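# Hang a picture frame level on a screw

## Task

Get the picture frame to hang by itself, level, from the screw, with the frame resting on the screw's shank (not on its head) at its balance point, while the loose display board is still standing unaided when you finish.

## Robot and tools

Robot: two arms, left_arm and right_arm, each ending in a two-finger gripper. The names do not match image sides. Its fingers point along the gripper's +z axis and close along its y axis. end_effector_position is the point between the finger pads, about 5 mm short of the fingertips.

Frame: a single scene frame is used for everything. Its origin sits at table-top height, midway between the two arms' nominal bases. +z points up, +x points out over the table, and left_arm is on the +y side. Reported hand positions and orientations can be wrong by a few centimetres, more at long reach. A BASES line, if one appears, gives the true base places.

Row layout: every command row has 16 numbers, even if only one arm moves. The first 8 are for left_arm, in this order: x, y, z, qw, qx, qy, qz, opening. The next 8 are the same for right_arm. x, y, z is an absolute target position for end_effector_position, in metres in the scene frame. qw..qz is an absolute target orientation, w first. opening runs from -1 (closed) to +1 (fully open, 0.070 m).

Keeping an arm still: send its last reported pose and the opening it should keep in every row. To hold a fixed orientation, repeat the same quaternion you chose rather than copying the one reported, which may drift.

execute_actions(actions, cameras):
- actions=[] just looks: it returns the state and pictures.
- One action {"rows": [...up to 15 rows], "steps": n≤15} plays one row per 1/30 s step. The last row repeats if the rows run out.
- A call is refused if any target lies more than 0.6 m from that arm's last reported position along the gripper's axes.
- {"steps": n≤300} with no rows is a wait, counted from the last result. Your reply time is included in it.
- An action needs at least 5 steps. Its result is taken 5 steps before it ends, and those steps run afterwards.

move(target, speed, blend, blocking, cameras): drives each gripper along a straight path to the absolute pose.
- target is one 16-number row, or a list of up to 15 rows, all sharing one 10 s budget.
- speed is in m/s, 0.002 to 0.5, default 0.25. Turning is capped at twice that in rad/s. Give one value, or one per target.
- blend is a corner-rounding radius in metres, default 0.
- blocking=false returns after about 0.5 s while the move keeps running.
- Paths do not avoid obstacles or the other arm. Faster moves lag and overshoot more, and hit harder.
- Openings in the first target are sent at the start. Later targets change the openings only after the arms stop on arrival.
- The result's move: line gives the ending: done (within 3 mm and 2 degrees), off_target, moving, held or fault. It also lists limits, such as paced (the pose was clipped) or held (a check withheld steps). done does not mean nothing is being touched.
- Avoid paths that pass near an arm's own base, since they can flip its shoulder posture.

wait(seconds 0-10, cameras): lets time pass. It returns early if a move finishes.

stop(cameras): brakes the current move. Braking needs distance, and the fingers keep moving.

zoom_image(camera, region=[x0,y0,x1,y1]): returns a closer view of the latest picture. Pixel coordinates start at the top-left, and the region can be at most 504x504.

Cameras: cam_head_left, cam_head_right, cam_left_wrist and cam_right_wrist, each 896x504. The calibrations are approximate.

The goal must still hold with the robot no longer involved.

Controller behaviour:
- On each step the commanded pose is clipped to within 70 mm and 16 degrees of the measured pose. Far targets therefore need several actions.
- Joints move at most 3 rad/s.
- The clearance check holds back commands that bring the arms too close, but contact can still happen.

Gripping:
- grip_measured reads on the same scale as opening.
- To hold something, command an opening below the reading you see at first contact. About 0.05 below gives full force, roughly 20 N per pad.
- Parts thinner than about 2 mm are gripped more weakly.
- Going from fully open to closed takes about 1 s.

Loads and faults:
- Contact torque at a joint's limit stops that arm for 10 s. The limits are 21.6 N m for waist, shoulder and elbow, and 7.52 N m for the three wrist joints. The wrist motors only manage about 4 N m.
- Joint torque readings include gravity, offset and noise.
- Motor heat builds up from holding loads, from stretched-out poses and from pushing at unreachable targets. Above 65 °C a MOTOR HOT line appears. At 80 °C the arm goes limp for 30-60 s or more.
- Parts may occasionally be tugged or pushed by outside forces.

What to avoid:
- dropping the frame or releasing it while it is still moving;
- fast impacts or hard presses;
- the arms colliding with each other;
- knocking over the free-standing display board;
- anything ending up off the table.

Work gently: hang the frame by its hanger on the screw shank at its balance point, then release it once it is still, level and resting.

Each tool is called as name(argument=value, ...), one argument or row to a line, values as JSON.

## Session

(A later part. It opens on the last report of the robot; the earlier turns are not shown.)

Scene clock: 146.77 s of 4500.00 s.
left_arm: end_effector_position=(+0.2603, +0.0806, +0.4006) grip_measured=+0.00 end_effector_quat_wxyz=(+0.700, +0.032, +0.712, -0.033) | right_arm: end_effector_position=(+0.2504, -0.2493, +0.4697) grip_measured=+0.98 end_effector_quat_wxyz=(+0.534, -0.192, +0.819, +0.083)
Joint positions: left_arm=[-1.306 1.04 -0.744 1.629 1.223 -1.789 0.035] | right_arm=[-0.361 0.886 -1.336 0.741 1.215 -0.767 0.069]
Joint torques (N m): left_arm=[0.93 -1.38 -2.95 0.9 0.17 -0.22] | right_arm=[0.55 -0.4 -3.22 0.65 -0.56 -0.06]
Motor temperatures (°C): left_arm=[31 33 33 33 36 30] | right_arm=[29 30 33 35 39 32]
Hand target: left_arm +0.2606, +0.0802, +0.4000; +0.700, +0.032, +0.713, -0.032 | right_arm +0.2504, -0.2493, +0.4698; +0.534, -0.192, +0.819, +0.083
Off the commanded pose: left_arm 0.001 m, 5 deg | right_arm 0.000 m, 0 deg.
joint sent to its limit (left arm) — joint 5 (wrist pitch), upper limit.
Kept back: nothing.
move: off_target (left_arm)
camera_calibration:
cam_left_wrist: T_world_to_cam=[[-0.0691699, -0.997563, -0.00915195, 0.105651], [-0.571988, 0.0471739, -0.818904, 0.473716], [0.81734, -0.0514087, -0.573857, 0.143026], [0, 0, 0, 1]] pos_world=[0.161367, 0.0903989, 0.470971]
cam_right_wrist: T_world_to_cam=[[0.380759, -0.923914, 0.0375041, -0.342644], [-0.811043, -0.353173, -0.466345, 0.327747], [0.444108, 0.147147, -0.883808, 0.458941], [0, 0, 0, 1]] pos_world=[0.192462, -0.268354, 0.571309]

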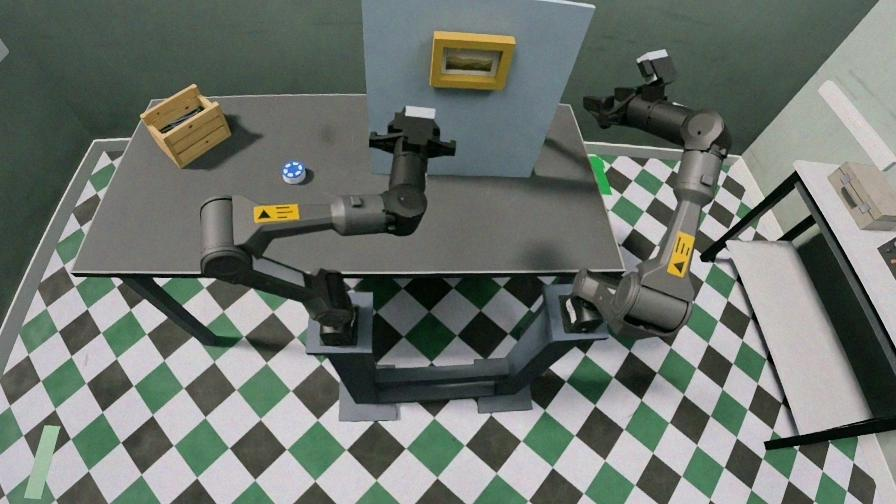

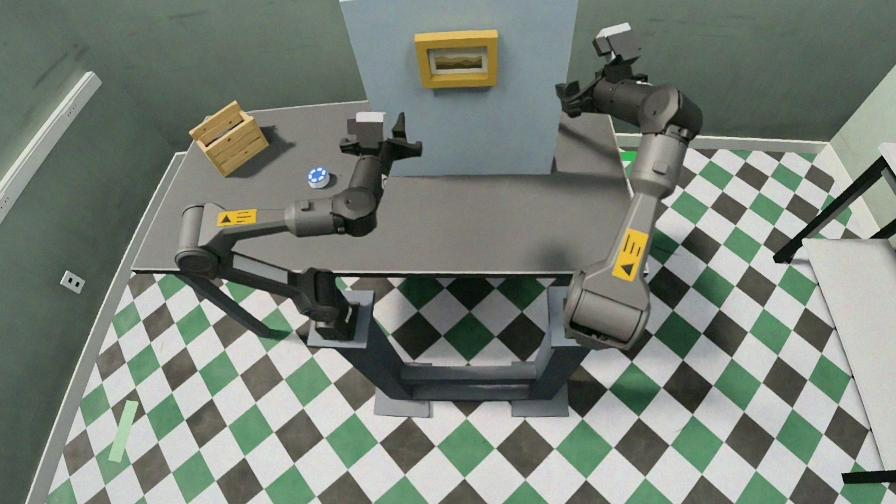

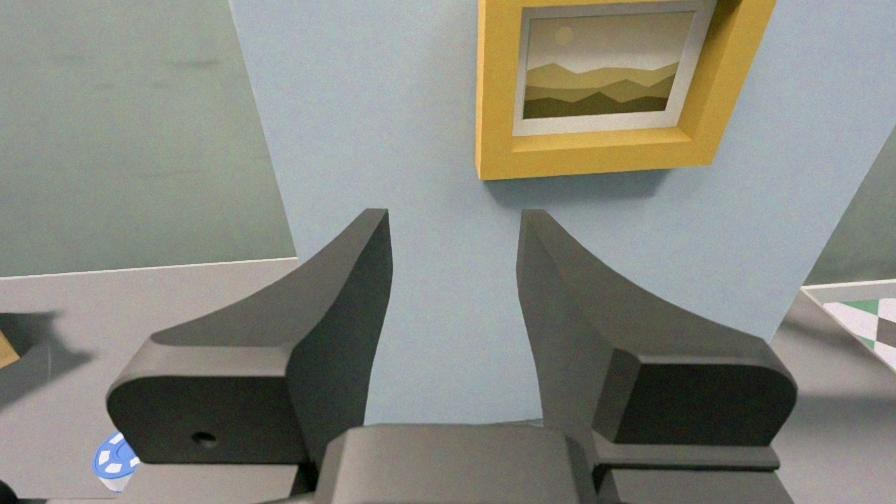

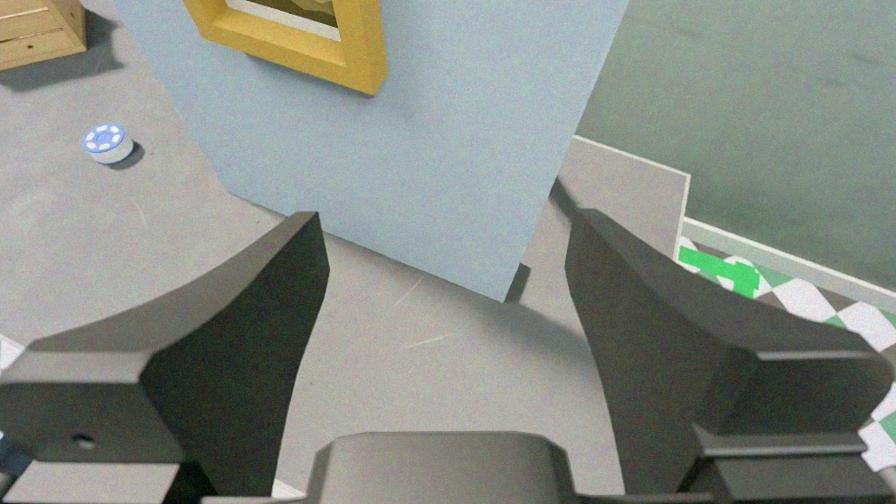

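zoom_image(
  camera="cam_head_left",
  region=[350, 0, 480, 100],
)

zoom_image(
  camera="cam_head_left",
  region=[480, 0, 610, 100],
)

zoom_image(
  camera="cam_head_left",
  region=[450, 90, 580, 190],
)

zoom_image(
  camera="cam_head_left",
  region=[330, 90, 460, 190],
)

zoom_image(
  camera="cam_head_right",
  region=[330, 0, 460, 100],
)

zoom_image(
  camera="cam_head_right",
  region=[460, 0, 590, 100],
)

zoom_image(
  camera="cam_head_right",
  region=[450, 90, 580, 190],
)

zoom_image(
  camera="cam_head_right",
  region=[340, 90, 470, 190],
)

Scaled by 3.877 from the camera's 896x504 image, which has a finer 1280x720 frame.

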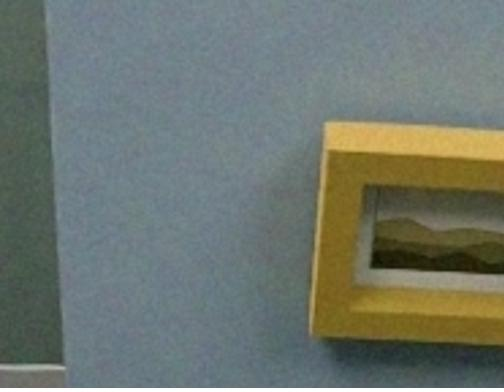

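Scaled by 3.877 from the camera's 896x504 image, which has a finer 1280x720 frame.

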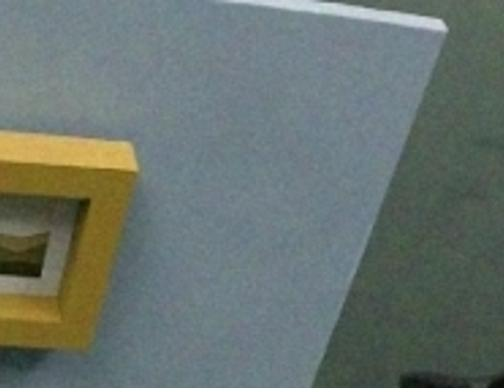

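Scaled by 3.877 from the camera's 896x504 image, which has a finer 1280x720 frame.

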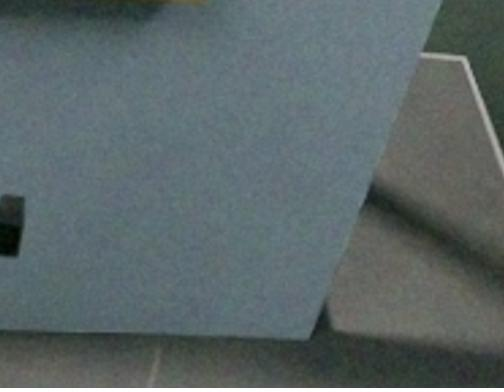

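Scaled by 3.877 from the camera's 896x504 image, which has a finer 1280x720 frame.

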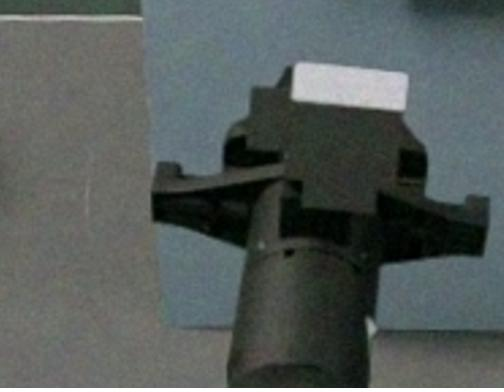

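Scaled by 3.877 from the camera's 896x504 image, which has a finer 1280x720 frame.

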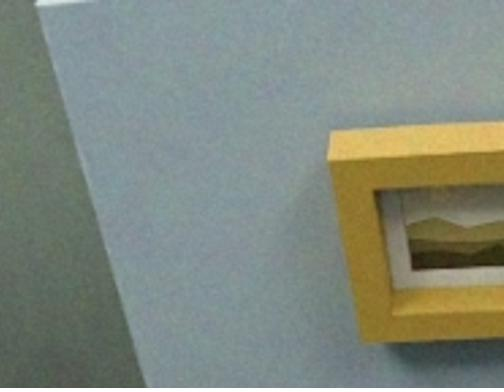

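Scaled by 3.877 from the camera's 896x504 image, which has a finer 1280x720 frame.

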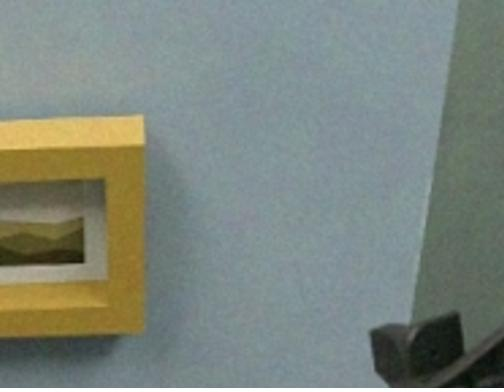

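Scaled by 3.877 from the camera's 896x504 image, which has a finer 1280x720 frame.

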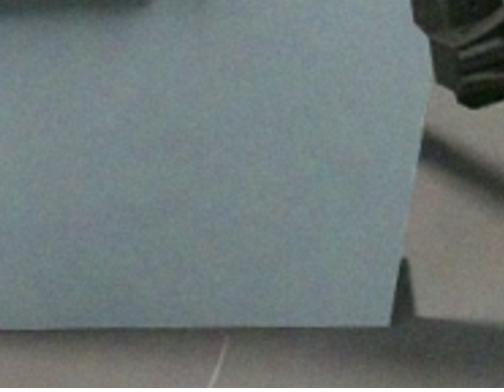

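Scaled by 3.877 from the camera's 896x504 image, which has a finer 1280x720 frame.

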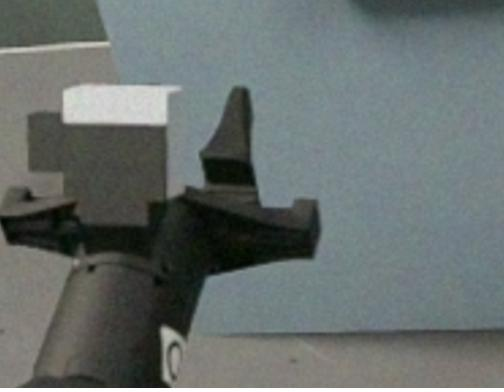

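move(
  target=[
    [0.35,0.032,0.505,0.5736,0,0.8192,0,-0.9,0.2504,-0.2493,0.4698,0.534,-0.192,0.819,0.083,0.98],
    [0.443,0.032,0.485,0.5736,0,0.8192,0,-0.9,0.2504,-0.2493,0.4698,0.534,-0.192,0.819,0.083,0.98],
    [0.443,0.032,0.4545,0.5736,0,0.8192,0,-0.9,0.2504,-0.2493,0.4698,0.534,-0.192,0.819,0.083,0.98],
  ],
  speed=[0.2,0.08,0.015],
  cameras=["cam_head_left","cam_head_right","cam_left_wrist"],
)

zoom_image(
  camera="cam_head_right",
  region=[405, 20, 505, 100],
)

Scene clock: 162.30 s of 4500.00 s.
left_arm: end_effector_position=(+0.4432, +0.0320, +0.4541) grip_measured=-0.90 end_effector_quat_wxyz=(+0.573, +0.000, +0.819, +0.000) | right_arm: end_effector_position=(+0.2504, -0.2493, +0.4697) grip_measured=+0.98 end_effector_quat_wxyz=(+0.534, -0.192, +0.819, +0.083)
Joint positions: left_arm=[-0.719 1.687 -1.846 0.89 0.929 -0.931 0.003] | right_arm=[-0.361 0.886 -1.336 0.741 1.215 -0.767 0.069]
Joint torques (N m): left_arm=[-0.86 -7.33 -2.88 0.49 -0.77 -0.05] | right_arm=[0.5 -0.3 -3.23 0.64 -0.53 -0.11]
Motor temperatures (°C): left_arm=[31 32 33 33 36 30] | right_arm=[29 30 33 35 39 32]
Hand target: left_arm +0.4430, +0.0320, +0.4545; +0.574, +0.000, +0.819, +0.000 | right_arm +0.2504, -0.2493, +0.4698; +0.534, -0.192, +0.819, +0.083
Off the commanded pose: left_arm 0.000 m, 0 deg | right_arm 0.000 m, 0 deg.
Kept back: nothing.
move: done
camera_calibration:
cam_left_wrist: T_world_to_cam=[[0.018338, -0.999653, -0.01891, 0.0360191], [-0.809965, -0.00376436, -0.586466, 0.626006], [0.586191, 0.0260711, -0.809753, 0.228754], [0, 0, 0, 1]] pos_world=[0.372288, 0.0323992, 0.553047]
Images, in order (width x height): cam_head_left 896x504, cam_head_right 896x504, cam_left_wrist 896x504.

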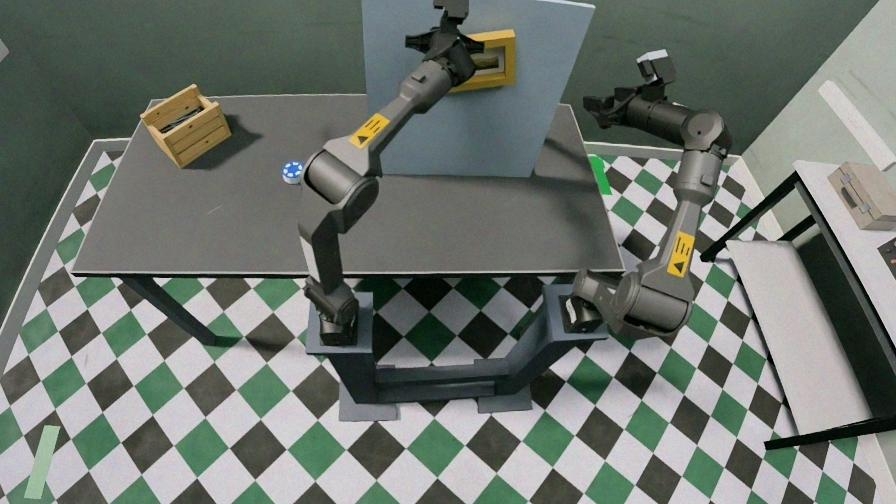

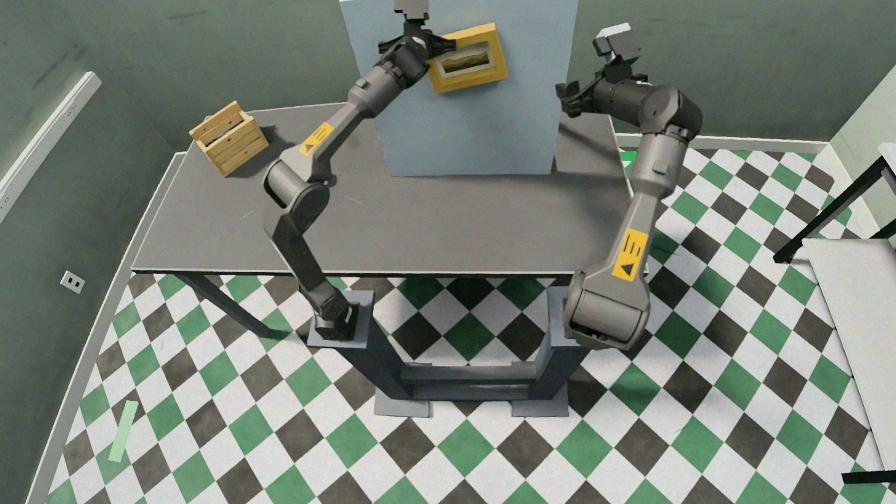

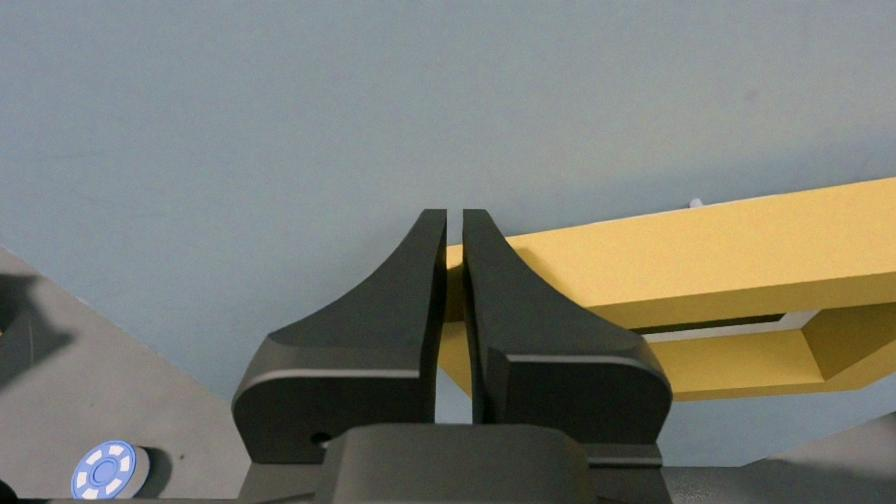

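Scaled by 5.040 from the camera's 896x504 image, which has a finer 1280x720 frame.

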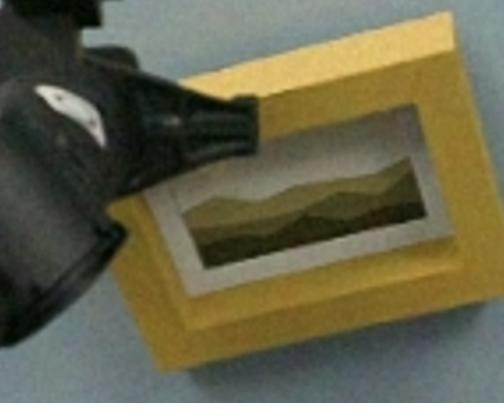

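move(
  target=[
    [0.443,0.032,0.467,0.5736,0,0.8192,0,-0.9,0.2504,-0.2493,0.4698,0.534,-0.192,0.819,0.083,0.98],
    [0.443,0.032,0.487,0.5736,0,0.8192,0,-0.9,0.2504,-0.2493,0.4698,0.534,-0.192,0.819,0.083,0.98],
  ],
  speed=[0.012,0.03],
  cameras=["cam_head_left","cam_head_right","cam_left_wrist"],
)

zoom_image(
  camera="cam_head_right",
  region=[405, 20, 505, 100],
)

zoom_image(
  camera="cam_head_left",
  region=[420, 20, 520, 100],
)

Scene clock: 164.57 s of 4500.00 s.
left_arm: end_effector_position=(+0.4430, +0.0323, +0.4875) grip_measured=-0.90 end_effector_quat_wxyz=(+0.574, +0.000, +0.819, +0.000) | right_arm: end_effector_position=(+0.2504, -0.2493, +0.4697) grip_measured=+0.98 end_effector_quat_wxyz=(+0.534, -0.192, +0.819, +0.083)
Joint positions: left_arm=[-0.719 1.746 -2.07 0.809 1.037 -0.783 0.003] | right_arm=[-0.361 0.886 -1.336 0.741 1.215 -0.767 0.069]
Joint torques (N m): left_arm=[-0.37 -6.16 -1.82 0.46 -0.95 -0.17] | right_arm=[0.49 -0.29 -3.2 0.63 -0.53 -0.12]
Motor temperatures (°C): left_arm=[31 32 33 33 36 30] | right_arm=[29 30 33 35 39 32]
Hand target: left_arm +0.4430, +0.0320, +0.4870; +0.574, +0.000, +0.819, +0.000 | right_arm +0.2504, -0.2493, +0.4698; +0.534, -0.192, +0.819, +0.083
Off the commanded pose: left_arm 0.001 m, 0 deg | right_arm 0.000 m, 0 deg.
Kept back: nothing.
move: done
camera_calibration:
cam_left_wrist: T_world_to_cam=[[0.0183528, -0.999663, -0.0183608, 0.0366206], [-0.809156, -0.00406327, -0.587579, 0.645624], [0.587307, 0.0256405, -0.808958, 0.255085], [0, 0, 0, 1]] pos_world=[0.371926, 0.0326911, 0.586381]
Images, in order (width x height): cam_head_left 896x504, cam_head_right 896x504, cam_left_wrist 896x504.

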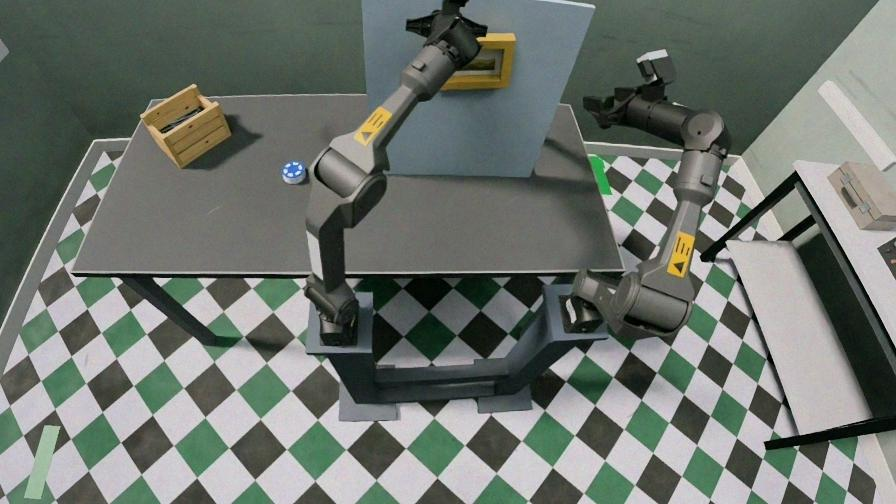

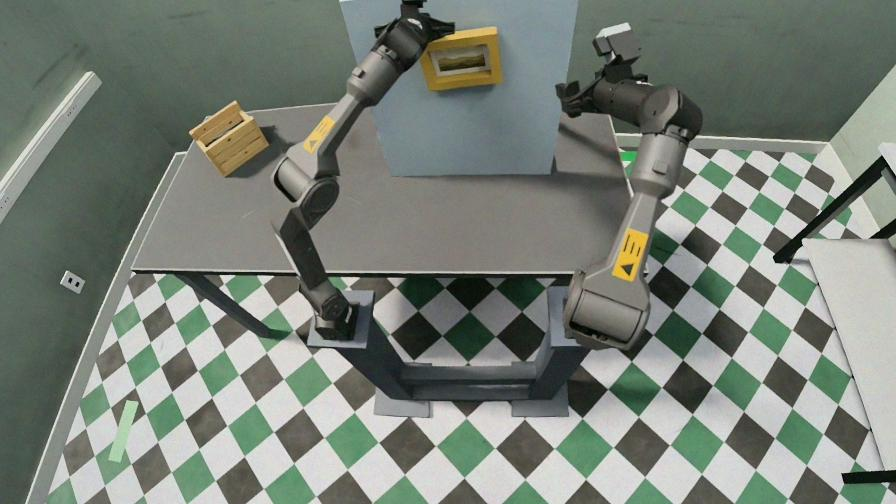

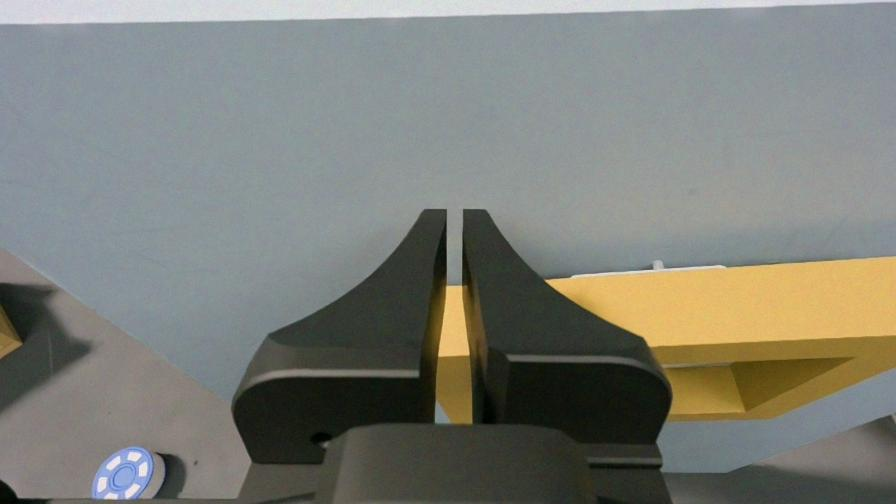

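Scaled by 5.040 from the camera's 896x504 image, which has a finer 1280x720 frame.

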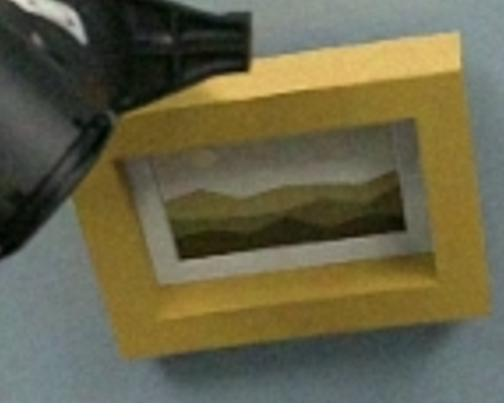

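Scaled by 5.040 from the camera's 896x504 image, which has a finer 1280x720 frame.

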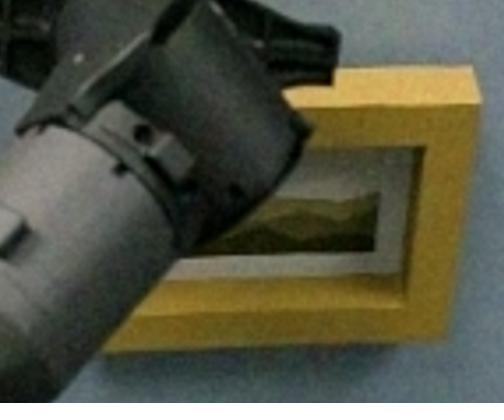

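move(
  target=[
    [0.375,0.032,0.487,0.5736,0,0.8192,0,-0.9,0.2504,-0.2493,0.4698,0.534,-0.192,0.819,0.083,0.98],
    [0.375,0.038,0.392,0.7071,0,0.7071,0,0.0,0.2504,-0.2493,0.4698,0.534,-0.192,0.819,0.083,0.98],
  ],
  speed=[0.1,0.15],
  cameras=[],
)

move(
  target=[
    [0.425,0.038,0.392,0.7071,0,0.7071,0,0.0,0.2504,-0.2493,0.4698,0.534,-0.192,0.819,0.083,0.98],
    [0.441,0.038,0.393,0.7071,0,0.7071,0,0.0,0.2504,-0.2493,0.4698,0.534,-0.192,0.819,0.083,0.98],
    [0.441,0.038,0.408,0.7071,0,0.7071,0,0.0,0.2504,-0.2493,0.4698,0.534,-0.192,0.819,0.083,0.98],
    [0.441,0.038,0.4236,0.7071,0,0.7071,0,0.0,0.2504,-0.2493,0.4698,0.534,-0.192,0.819,0.083,0.98],
  ],
  speed=[0.08,0.04,0.03,0.01],
  cameras=["cam_head_left","cam_head_right","cam_left_wrist"],
)

zoom_image(
  camera="cam_head_right",
  region=[405, 20, 505, 100],
)

zoom_image(
  camera="cam_head_left",
  region=[420, 20, 520, 100],
)

Scene clock: 168.17 s of 4500.00 s.
left_arm: end_effector_position=(+0.3749, +0.0381, +0.3920) grip_measured=+0.00 end_effector_quat_wxyz=(+0.692, -0.005, +0.722, +0.006) | right_arm: end_effector_position=(+0.2504, -0.2493, +0.4697) grip_measured=+0.98 end_effector_quat_wxyz=(+0.534, -0.192, +0.819, +0.083)
Joint positions: left_arm=[-0.927 1.456 -1.059 1.738 0.967 -1.918 0.035] | right_arm=[-0.361 0.886 -1.336 0.741 1.215 -0.767 0.069]
Joint torques (N m): left_arm=[-0.03 -5.36 -3.66 0.54 0.18 0.04] | right_arm=[0.47 -0.22 -3.17 0.63 -0.51 -0.11]
Motor temperatures (°C): left_arm=[31 32 33 33 36 30] | right_arm=[29 30 33 35 39 32]
Hand target: left_arm +0.3749, +0.0379, +0.3922; +0.692, -0.005, +0.722, +0.005 | right_arm +0.2504, -0.2493, +0.4698; +0.534, -0.192, +0.819, +0.083
Off the commanded pose: left_arm 0.000 m, 3 deg | right_arm 0.000 m, 0 deg.
joint sent to its limit (left arm) — joint 4 (forearm roll), upper limit.
Kept back: nothing.
move: off_target (left_arm); target 2's new opening was sent with left_arm's hand 0.000 m and 3 deg from that target
No camera images: "cameras" was empty.

Scene clock: 171.53 s of 4500.00 s.
left_arm: end_effector_position=(+0.4409, +0.0377, +0.4235) grip_measured=+0.00 end_effector_quat_wxyz=(+0.700, -0.002, +0.714, +0.002) | right_arm: end_effector_position=(+0.2504, -0.2493, +0.4697) grip_measured=+0.98 end_effector_quat_wxyz=(+0.534, -0.192, +0.819, +0.083)
Joint positions: left_arm=[-0.742 1.589 -1.314 1.738 0.766 -1.82 0.035] | right_arm=[-0.361 0.886 -1.336 0.741 1.215 -0.767 0.069]
Joint torques (N m): left_arm=[0.5 -7.56 -3.78 0.68 0.08 0.04] | right_arm=[0.49 -0.25 -3.18 0.61 -0.5 -0.12]
Motor temperatures (°C): left_arm=[31 32 33 33 36 30] | right_arm=[29 30 33 35 39 32]
Hand target: left_arm +0.4410, +0.0379, +0.4238; +0.700, -0.002, +0.714, +0.002 | right_arm +0.2504, -0.2493, +0.4698; +0.534, -0.192, +0.819, +0.083
Off the commanded pose: left_arm 0.000 m, 1 deg | right_arm 0.000 m, 0 deg.
joint sent to its limit (left arm) — joint 4 (forearm roll), upper limit.
Kept back: nothing.
move: done
camera_calibration:
cam_left_wrist: T_world_to_cam=[[0.0284149, -0.999518, -0.0124898, 0.0339754], [-0.577058, -0.00619985, -0.81668, 0.601125], [0.816209, 0.0304133, -0.576956, 0.00504956], [0, 0, 0, 1]] pos_world=[0.341797, 0.0375324, 0.494264]
Images, in order (width x height): cam_head_left 896x504, cam_head_right 896x504, cam_left_wrist 896x504.

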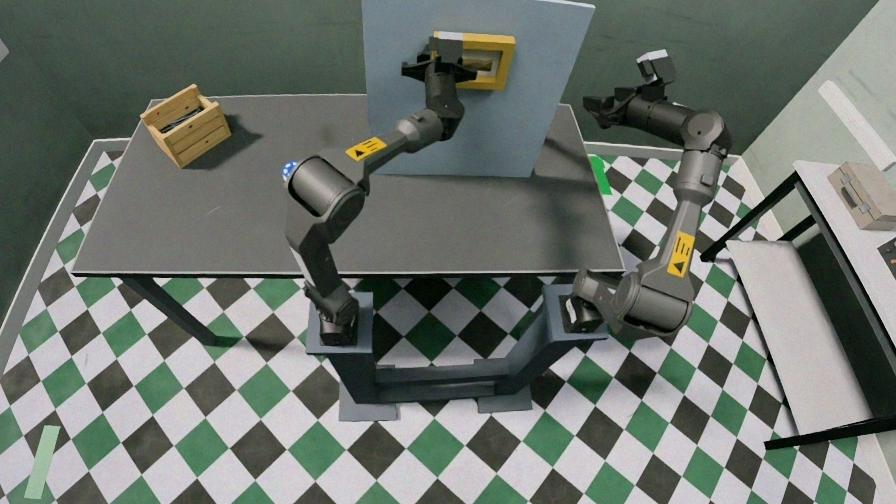

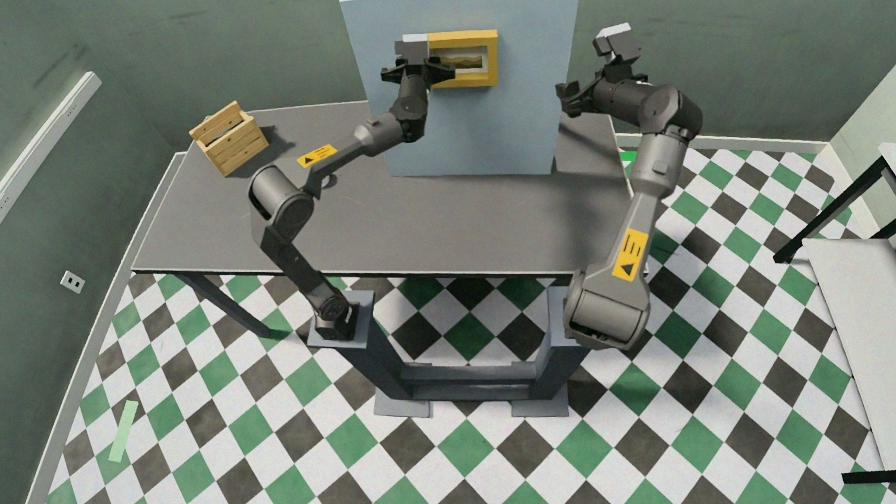

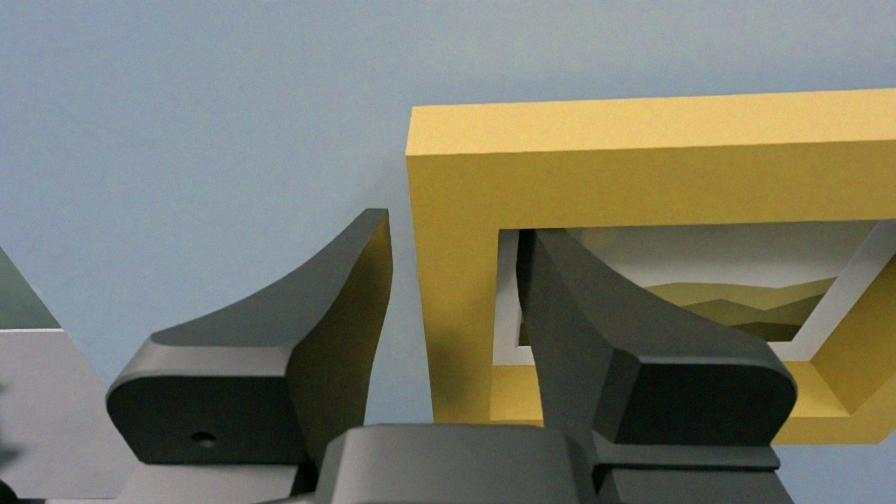

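Scaled by 5.040 from the camera's 896x504 image, which has a finer 1280x720 frame.

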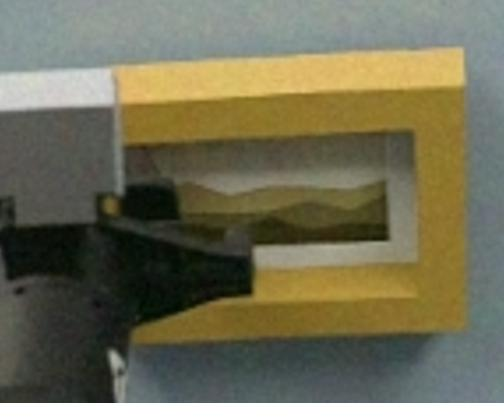

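Scaled by 5.040 from the camera's 896x504 image, which has a finer 1280x720 frame.

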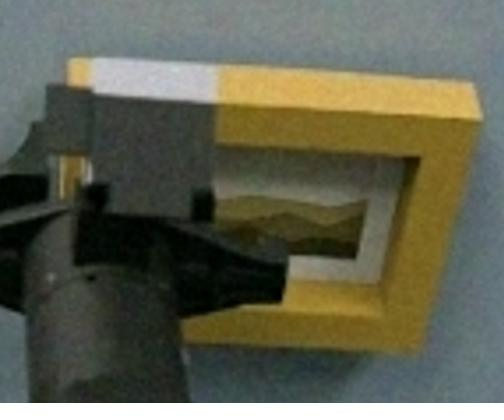

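move(
  target=[0.441,0.038,0.4244,0.7071,0,0.7071,0,0.0,0.2504,-0.2493,0.4698,0.534,-0.192,0.819,0.083,0.98],
  speed=0.005,
  cameras=["cam_left_wrist"],
)

move(
  target=[
    [0.441,0.038,0.41,0.7071,0,0.7071,0,0.0,0.2504,-0.2493,0.4698,0.534,-0.192,0.819,0.083,0.98],
    [0.39,0.038,0.40,0.7071,0,0.7071,0,0.0,0.2504,-0.2493,0.4698,0.534,-0.192,0.819,0.083,0.98],
    [0.26,0.08,0.40,0.7071,0,0.7071,0,0.0,0.2504,-0.2493,0.4698,0.534,-0.192,0.819,0.083,0.98],
  ],
  speed=[0.012,0.05,0.2],
  cameras=["cam_head_left","cam_head_right","cam_left_wrist"],
)

zoom_image(
  camera="cam_head_right",
  region=[405, 20, 505, 100],
)

zoom_image(
  camera="cam_head_left",
  region=[420, 20, 520, 100],
)

Scene clock: 174.37 s of 4500.00 s.
left_arm: end_effector_position=(+0.4409, +0.0375, +0.4242) grip_measured=+0.00 end_effector_quat_wxyz=(+0.700, -0.001, +0.714, +0.002) | right_arm: end_effector_position=(+0.2504, -0.2493, +0.4697) grip_measured=+0.98 end_effector_quat_wxyz=(+0.534, -0.192, +0.819, +0.083)
Joint positions: left_arm=[-0.742 1.589 -1.316 1.738 0.765 -1.819 0.035] | right_arm=[-0.361 0.886 -1.336 0.741 1.215 -0.767 0.069]
Joint torques (N m): left_arm=[0.37 -7.35 -4.06 0.63 0.05 0.03] | right_arm=[0.45 -0.21 -3.22 0.61 -0.49 -0.12]
Motor temperatures (°C): left_arm=[31 32 33 33 36 30] | right_arm=[29 30 33 35 39 32]
Hand target: left_arm +0.4410, +0.0379, +0.4246; +0.700, -0.002, +0.714, +0.002 | right_arm +0.2504, -0.2493, +0.4698; +0.534, -0.192, +0.819, +0.083
Off the commanded pose: left_arm 0.001 m, 1 deg | right_arm 0.000 m, 0 deg.
joint sent to its limit (left arm) — joint 4 (forearm roll), upper limit.
Kept back: nothing.
move: done
camera_calibration:
cam_left_wrist: T_world_to_cam=[[0.0275653, -0.999546, -0.0121279, 0.0339826], [-0.576197, -0.00597376, -0.817289, 0.601564], [0.816846, 0.0295169, -0.5761, 0.00480293], [0, 0, 0, 1]] pos_world=[0.34176, 0.037419, 0.494831]
Images, in order (width x height): cam_left_wrist 896x504.

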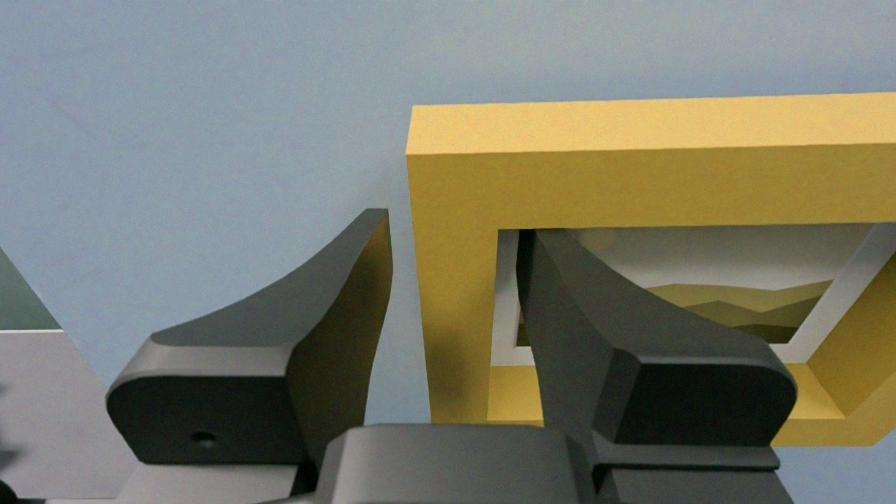

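Scene clock: 177.73 s of 4500.00 s.
left_arm: end_effector_position=(+0.2603, +0.0806, +0.4006) grip_measured=+0.00 end_effector_quat_wxyz=(+0.700, +0.032, +0.712, -0.033) | right_arm: end_effector_position=(+0.2504, -0.2493, +0.4697) grip_measured=+0.98 end_effector_quat_wxyz=(+0.534, -0.192, +0.819, +0.083)
Joint positions: left_arm=[-1.306 1.04 -0.744 1.629 1.223 -1.789 0.035] | right_arm=[-0.361 0.886 -1.336 0.741 1.215 -0.767 0.069]
Joint torques (N m): left_arm=[0.72 -1.17 -2.91 0.93 0.19 -0.18] | right_arm=[0.43 -0.16 -3.21 0.61 -0.48 -0.12]
Motor temperatures (°C): left_arm=[31 32 33 33 36 30] | right_arm=[29 30 33 35 39 32]
Hand target: left_arm +0.2606, +0.0802, +0.4000; +0.700, +0.032, +0.713, -0.032 | right_arm +0.2504, -0.2493, +0.4698; +0.534, -0.192, +0.819, +0.083
Off the commanded pose: left_arm 0.001 m, 5 deg | right_arm 0.000 m, 0 deg.
joint sent to its limit (left arm) — joint 5 (wrist pitch), upper limit.
Kept back: nothing.
move: off_target (left_arm)
camera_calibration:
cam_left_wrist: T_world_to_cam=[[-0.0691664, -0.997563, -0.00916295, 0.105655], [-0.572005, 0.047182, -0.818892, 0.473707], [0.817328, -0.0513986, -0.573875, 0.14303], [0, 0, 0, 1]] pos_world=[0.161368, 0.090399, 0.470964]
Images, in order (width x height): cam_head_left 896x504, cam_head_right 896x504, cam_left_wrist 896x504.

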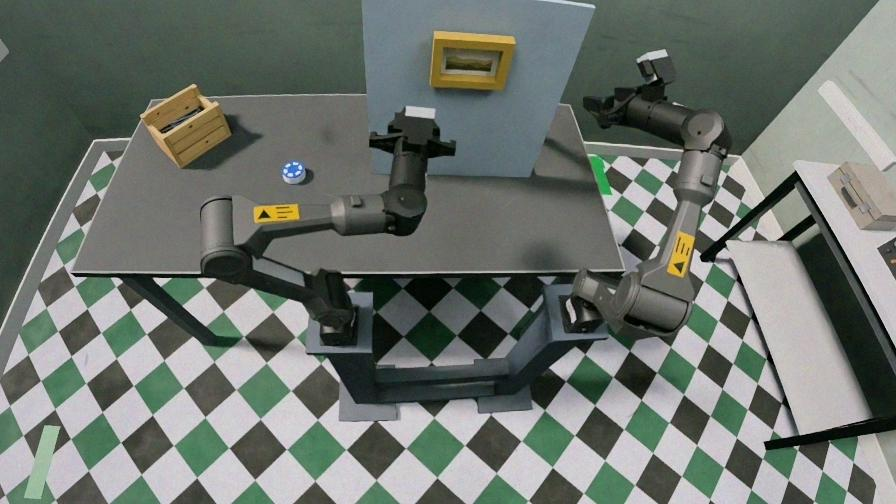

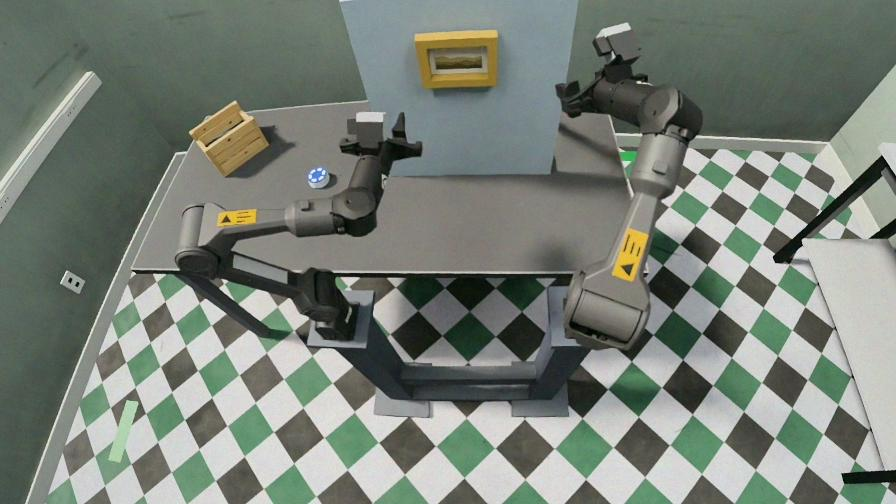

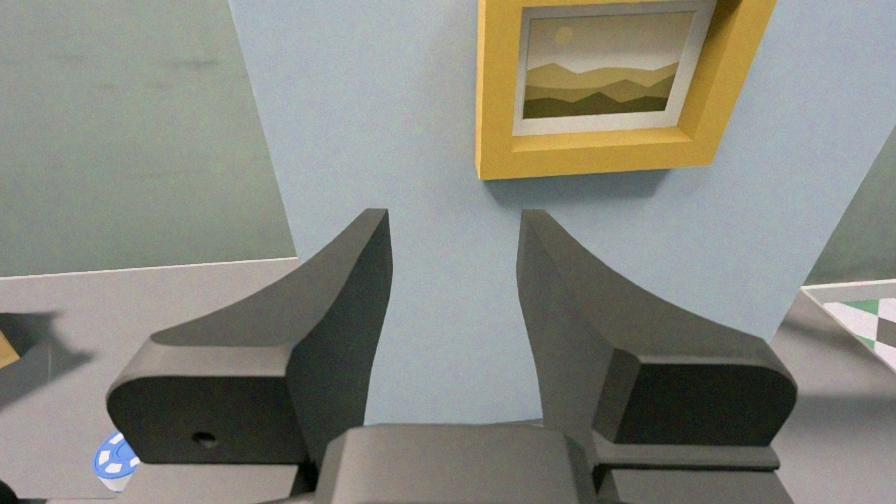

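Scaled by 5.040 from the camera's 896x504 image, which has a finer 1280x720 frame.

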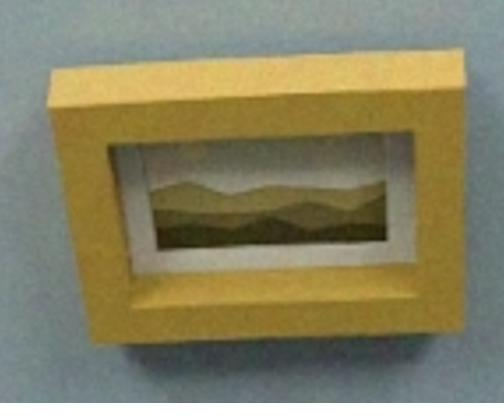

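Scaled by 5.040 from the camera's 896x504 image, which has a finer 1280x720 frame.

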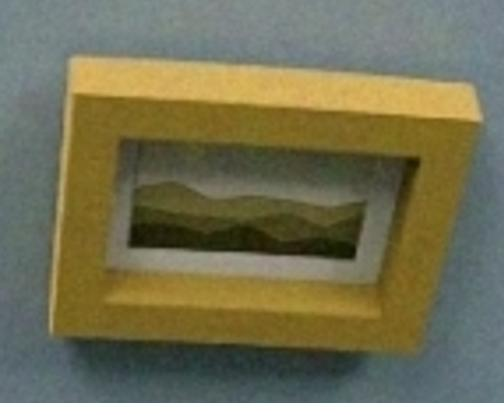

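move(
  target=[
    [0.30,-0.03,0.50,0.5736,0,0.8192,0,0.9,0.2504,-0.2493,0.4698,0.534,-0.192,0.819,0.083,0.98],
    [0.395,-0.045,0.515,0.5736,0,0.8192,0,0.9,0.2504,-0.2493,0.4698,0.534,-0.192,0.819,0.083,0.98],
  ],
  speed=[0.25,0.1],
  blend=[0.02,0],
  cameras=["cam_left_wrist"],
)

Scene clock: 180.43 s of 4500.00 s.
left_arm: end_effector_position=(+0.3954, -0.0449, +0.5143) grip_measured=+0.90 end_effector_quat_wxyz=(+0.596, +0.015, +0.802, -0.021) | right_arm: end_effector_position=(+0.2504, -0.2493, +0.4697) grip_measured=+0.98 end_effector_quat_wxyz=(+0.534, -0.192, +0.819, +0.083)
Joint positions: left_arm=[-0.978 1.875 -2.332 0.955 1.223 -0.833 0.066] | right_arm=[-0.361 0.886 -1.336 0.741 1.215 -0.767 0.069]
Joint torques (N m): left_arm=[-0.77 -8.06 -1.93 0.64 -0.63 -0.23] | right_arm=[0.43 -0.19 -3.2 0.6 -0.47 -0.12]
Motor temperatures (°C): left_arm=[31 32 33 33 36 30] | right_arm=[29 30 33 35 39 32]
Hand target: left_arm +0.3950, -0.0448, +0.5147; +0.597, +0.015, +0.802, -0.021 | right_arm +0.2504, -0.2493, +0.4698; +0.534, -0.192, +0.819, +0.083
Off the commanded pose: left_arm 0.001 m, 4 deg | right_arm 0.000 m, 0 deg.
joint sent to its limit (left arm) — joint 5 (wrist pitch), upper limit.
Kept back: nothing.
move: off_target (left_arm)
camera_calibration:
cam_left_wrist: T_world_to_cam=[[-0.0297988, -0.999553, -0.00225725, -0.028434], [-0.774545, 0.0245182, -0.632043, 0.633007], [0.631816, -0.0170858, -0.77493, 0.269626], [0, 0, 0, 1]] pos_world=[0.319091, -0.0393347, 0.608965]
Images, in order (width x height): cam_left_wrist 896x504.

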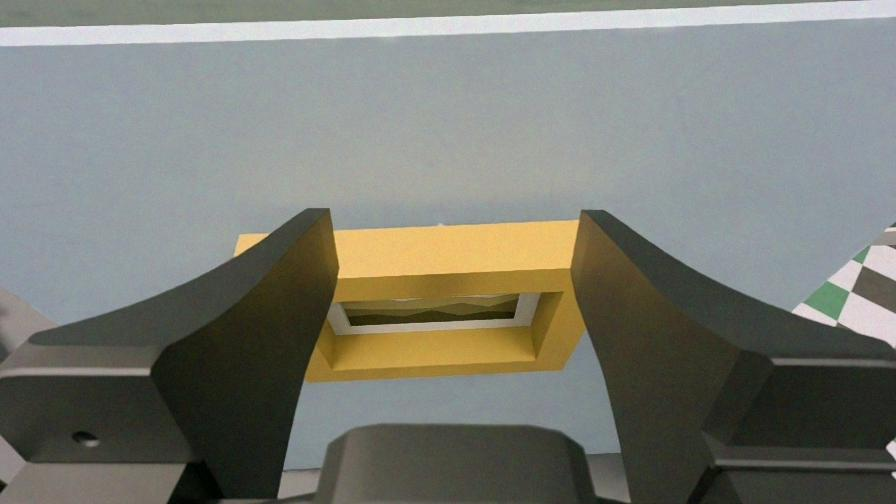

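move(
  target=[
    [0.40,-0.0,0.53,0.5736,0,0.8192,0,-0.9,0.2504,-0.2493,0.4698,0.534,-0.192,0.819,0.083,0.98],
    [0.443,0.032,0.50,0.5736,0,0.8192,0,-0.9,0.2504,-0.2493,0.4698,0.534,-0.192,0.819,0.083,0.98],
  ],
  speed=[0.2,0.1],
  blend=[0.02,0],
  cameras=["cam_left_wrist"],
)

zoom_image(
  camera="cam_left_wrist",
  region=[560, 200, 760, 350],
)

Scene clock: 182.77 s of 4500.00 s.
left_arm: end_effector_position=(+0.4434, +0.0321, +0.4993) grip_measured=-0.90 end_effector_quat_wxyz=(+0.573, +0.000, +0.819, +0.001) | right_arm: end_effector_position=(+0.2504, -0.2493, +0.4697) grip_measured=+0.98 end_effector_quat_wxyz=(+0.534, -0.192, +0.819, +0.083)
Joint positions: left_arm=[-0.718 1.783 -2.178 0.779 1.088 -0.722 0.004] | right_arm=[-0.361 0.886 -1.336 0.741 1.215 -0.767 0.069]
Joint torques (N m): left_arm=[-0.66 -8.1 -3.11 0.53 -0.84 -0.2] | right_arm=[0.42 -0.11 -3.22 0.6 -0.47 -0.12]
Motor temperatures (°C): left_arm=[31 32 33 33 36 30] | right_arm=[29 30 33 35 39 32]
Hand target: left_arm +0.4430, +0.0320, +0.5000; +0.574, +0.000, +0.819, +0.000 | right_arm +0.2504, -0.2493, +0.4698; +0.534, -0.192, +0.819, +0.083
Off the commanded pose: left_arm 0.001 m, 0 deg | right_arm 0.000 m, 0 deg.
Kept back: nothing.
move: done
camera_calibration:
cam_left_wrist: T_world_to_cam=[[0.0181188, -0.999634, -0.0201124, 0.0376255], [-0.810226, -0.0028933, -0.586111, 0.652602], [0.585838, 0.0269152, -0.809981, 0.265508], [0, 0, 0, 1]] pos_world=[0.372529, 0.0323537, 0.59831]
Images, in order (width x height): cam_left_wrist 896x504.

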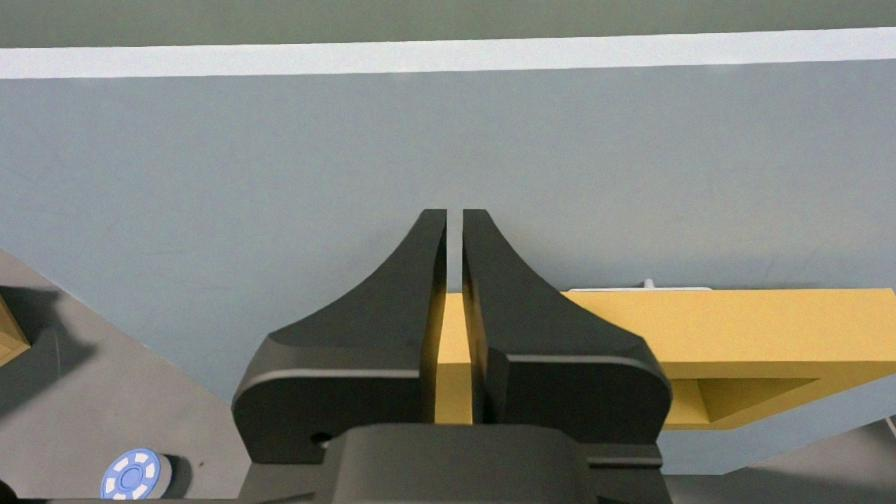

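Scaled by 2.520 from the camera's 896x504 image, which has a finer 1280x720 frame.

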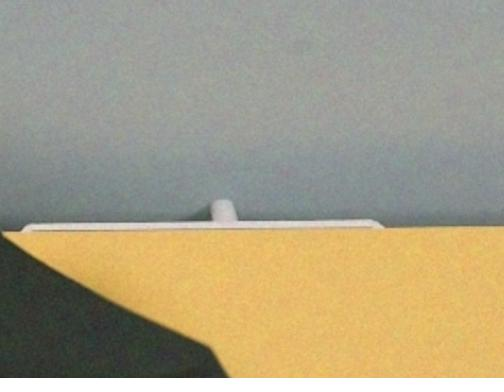

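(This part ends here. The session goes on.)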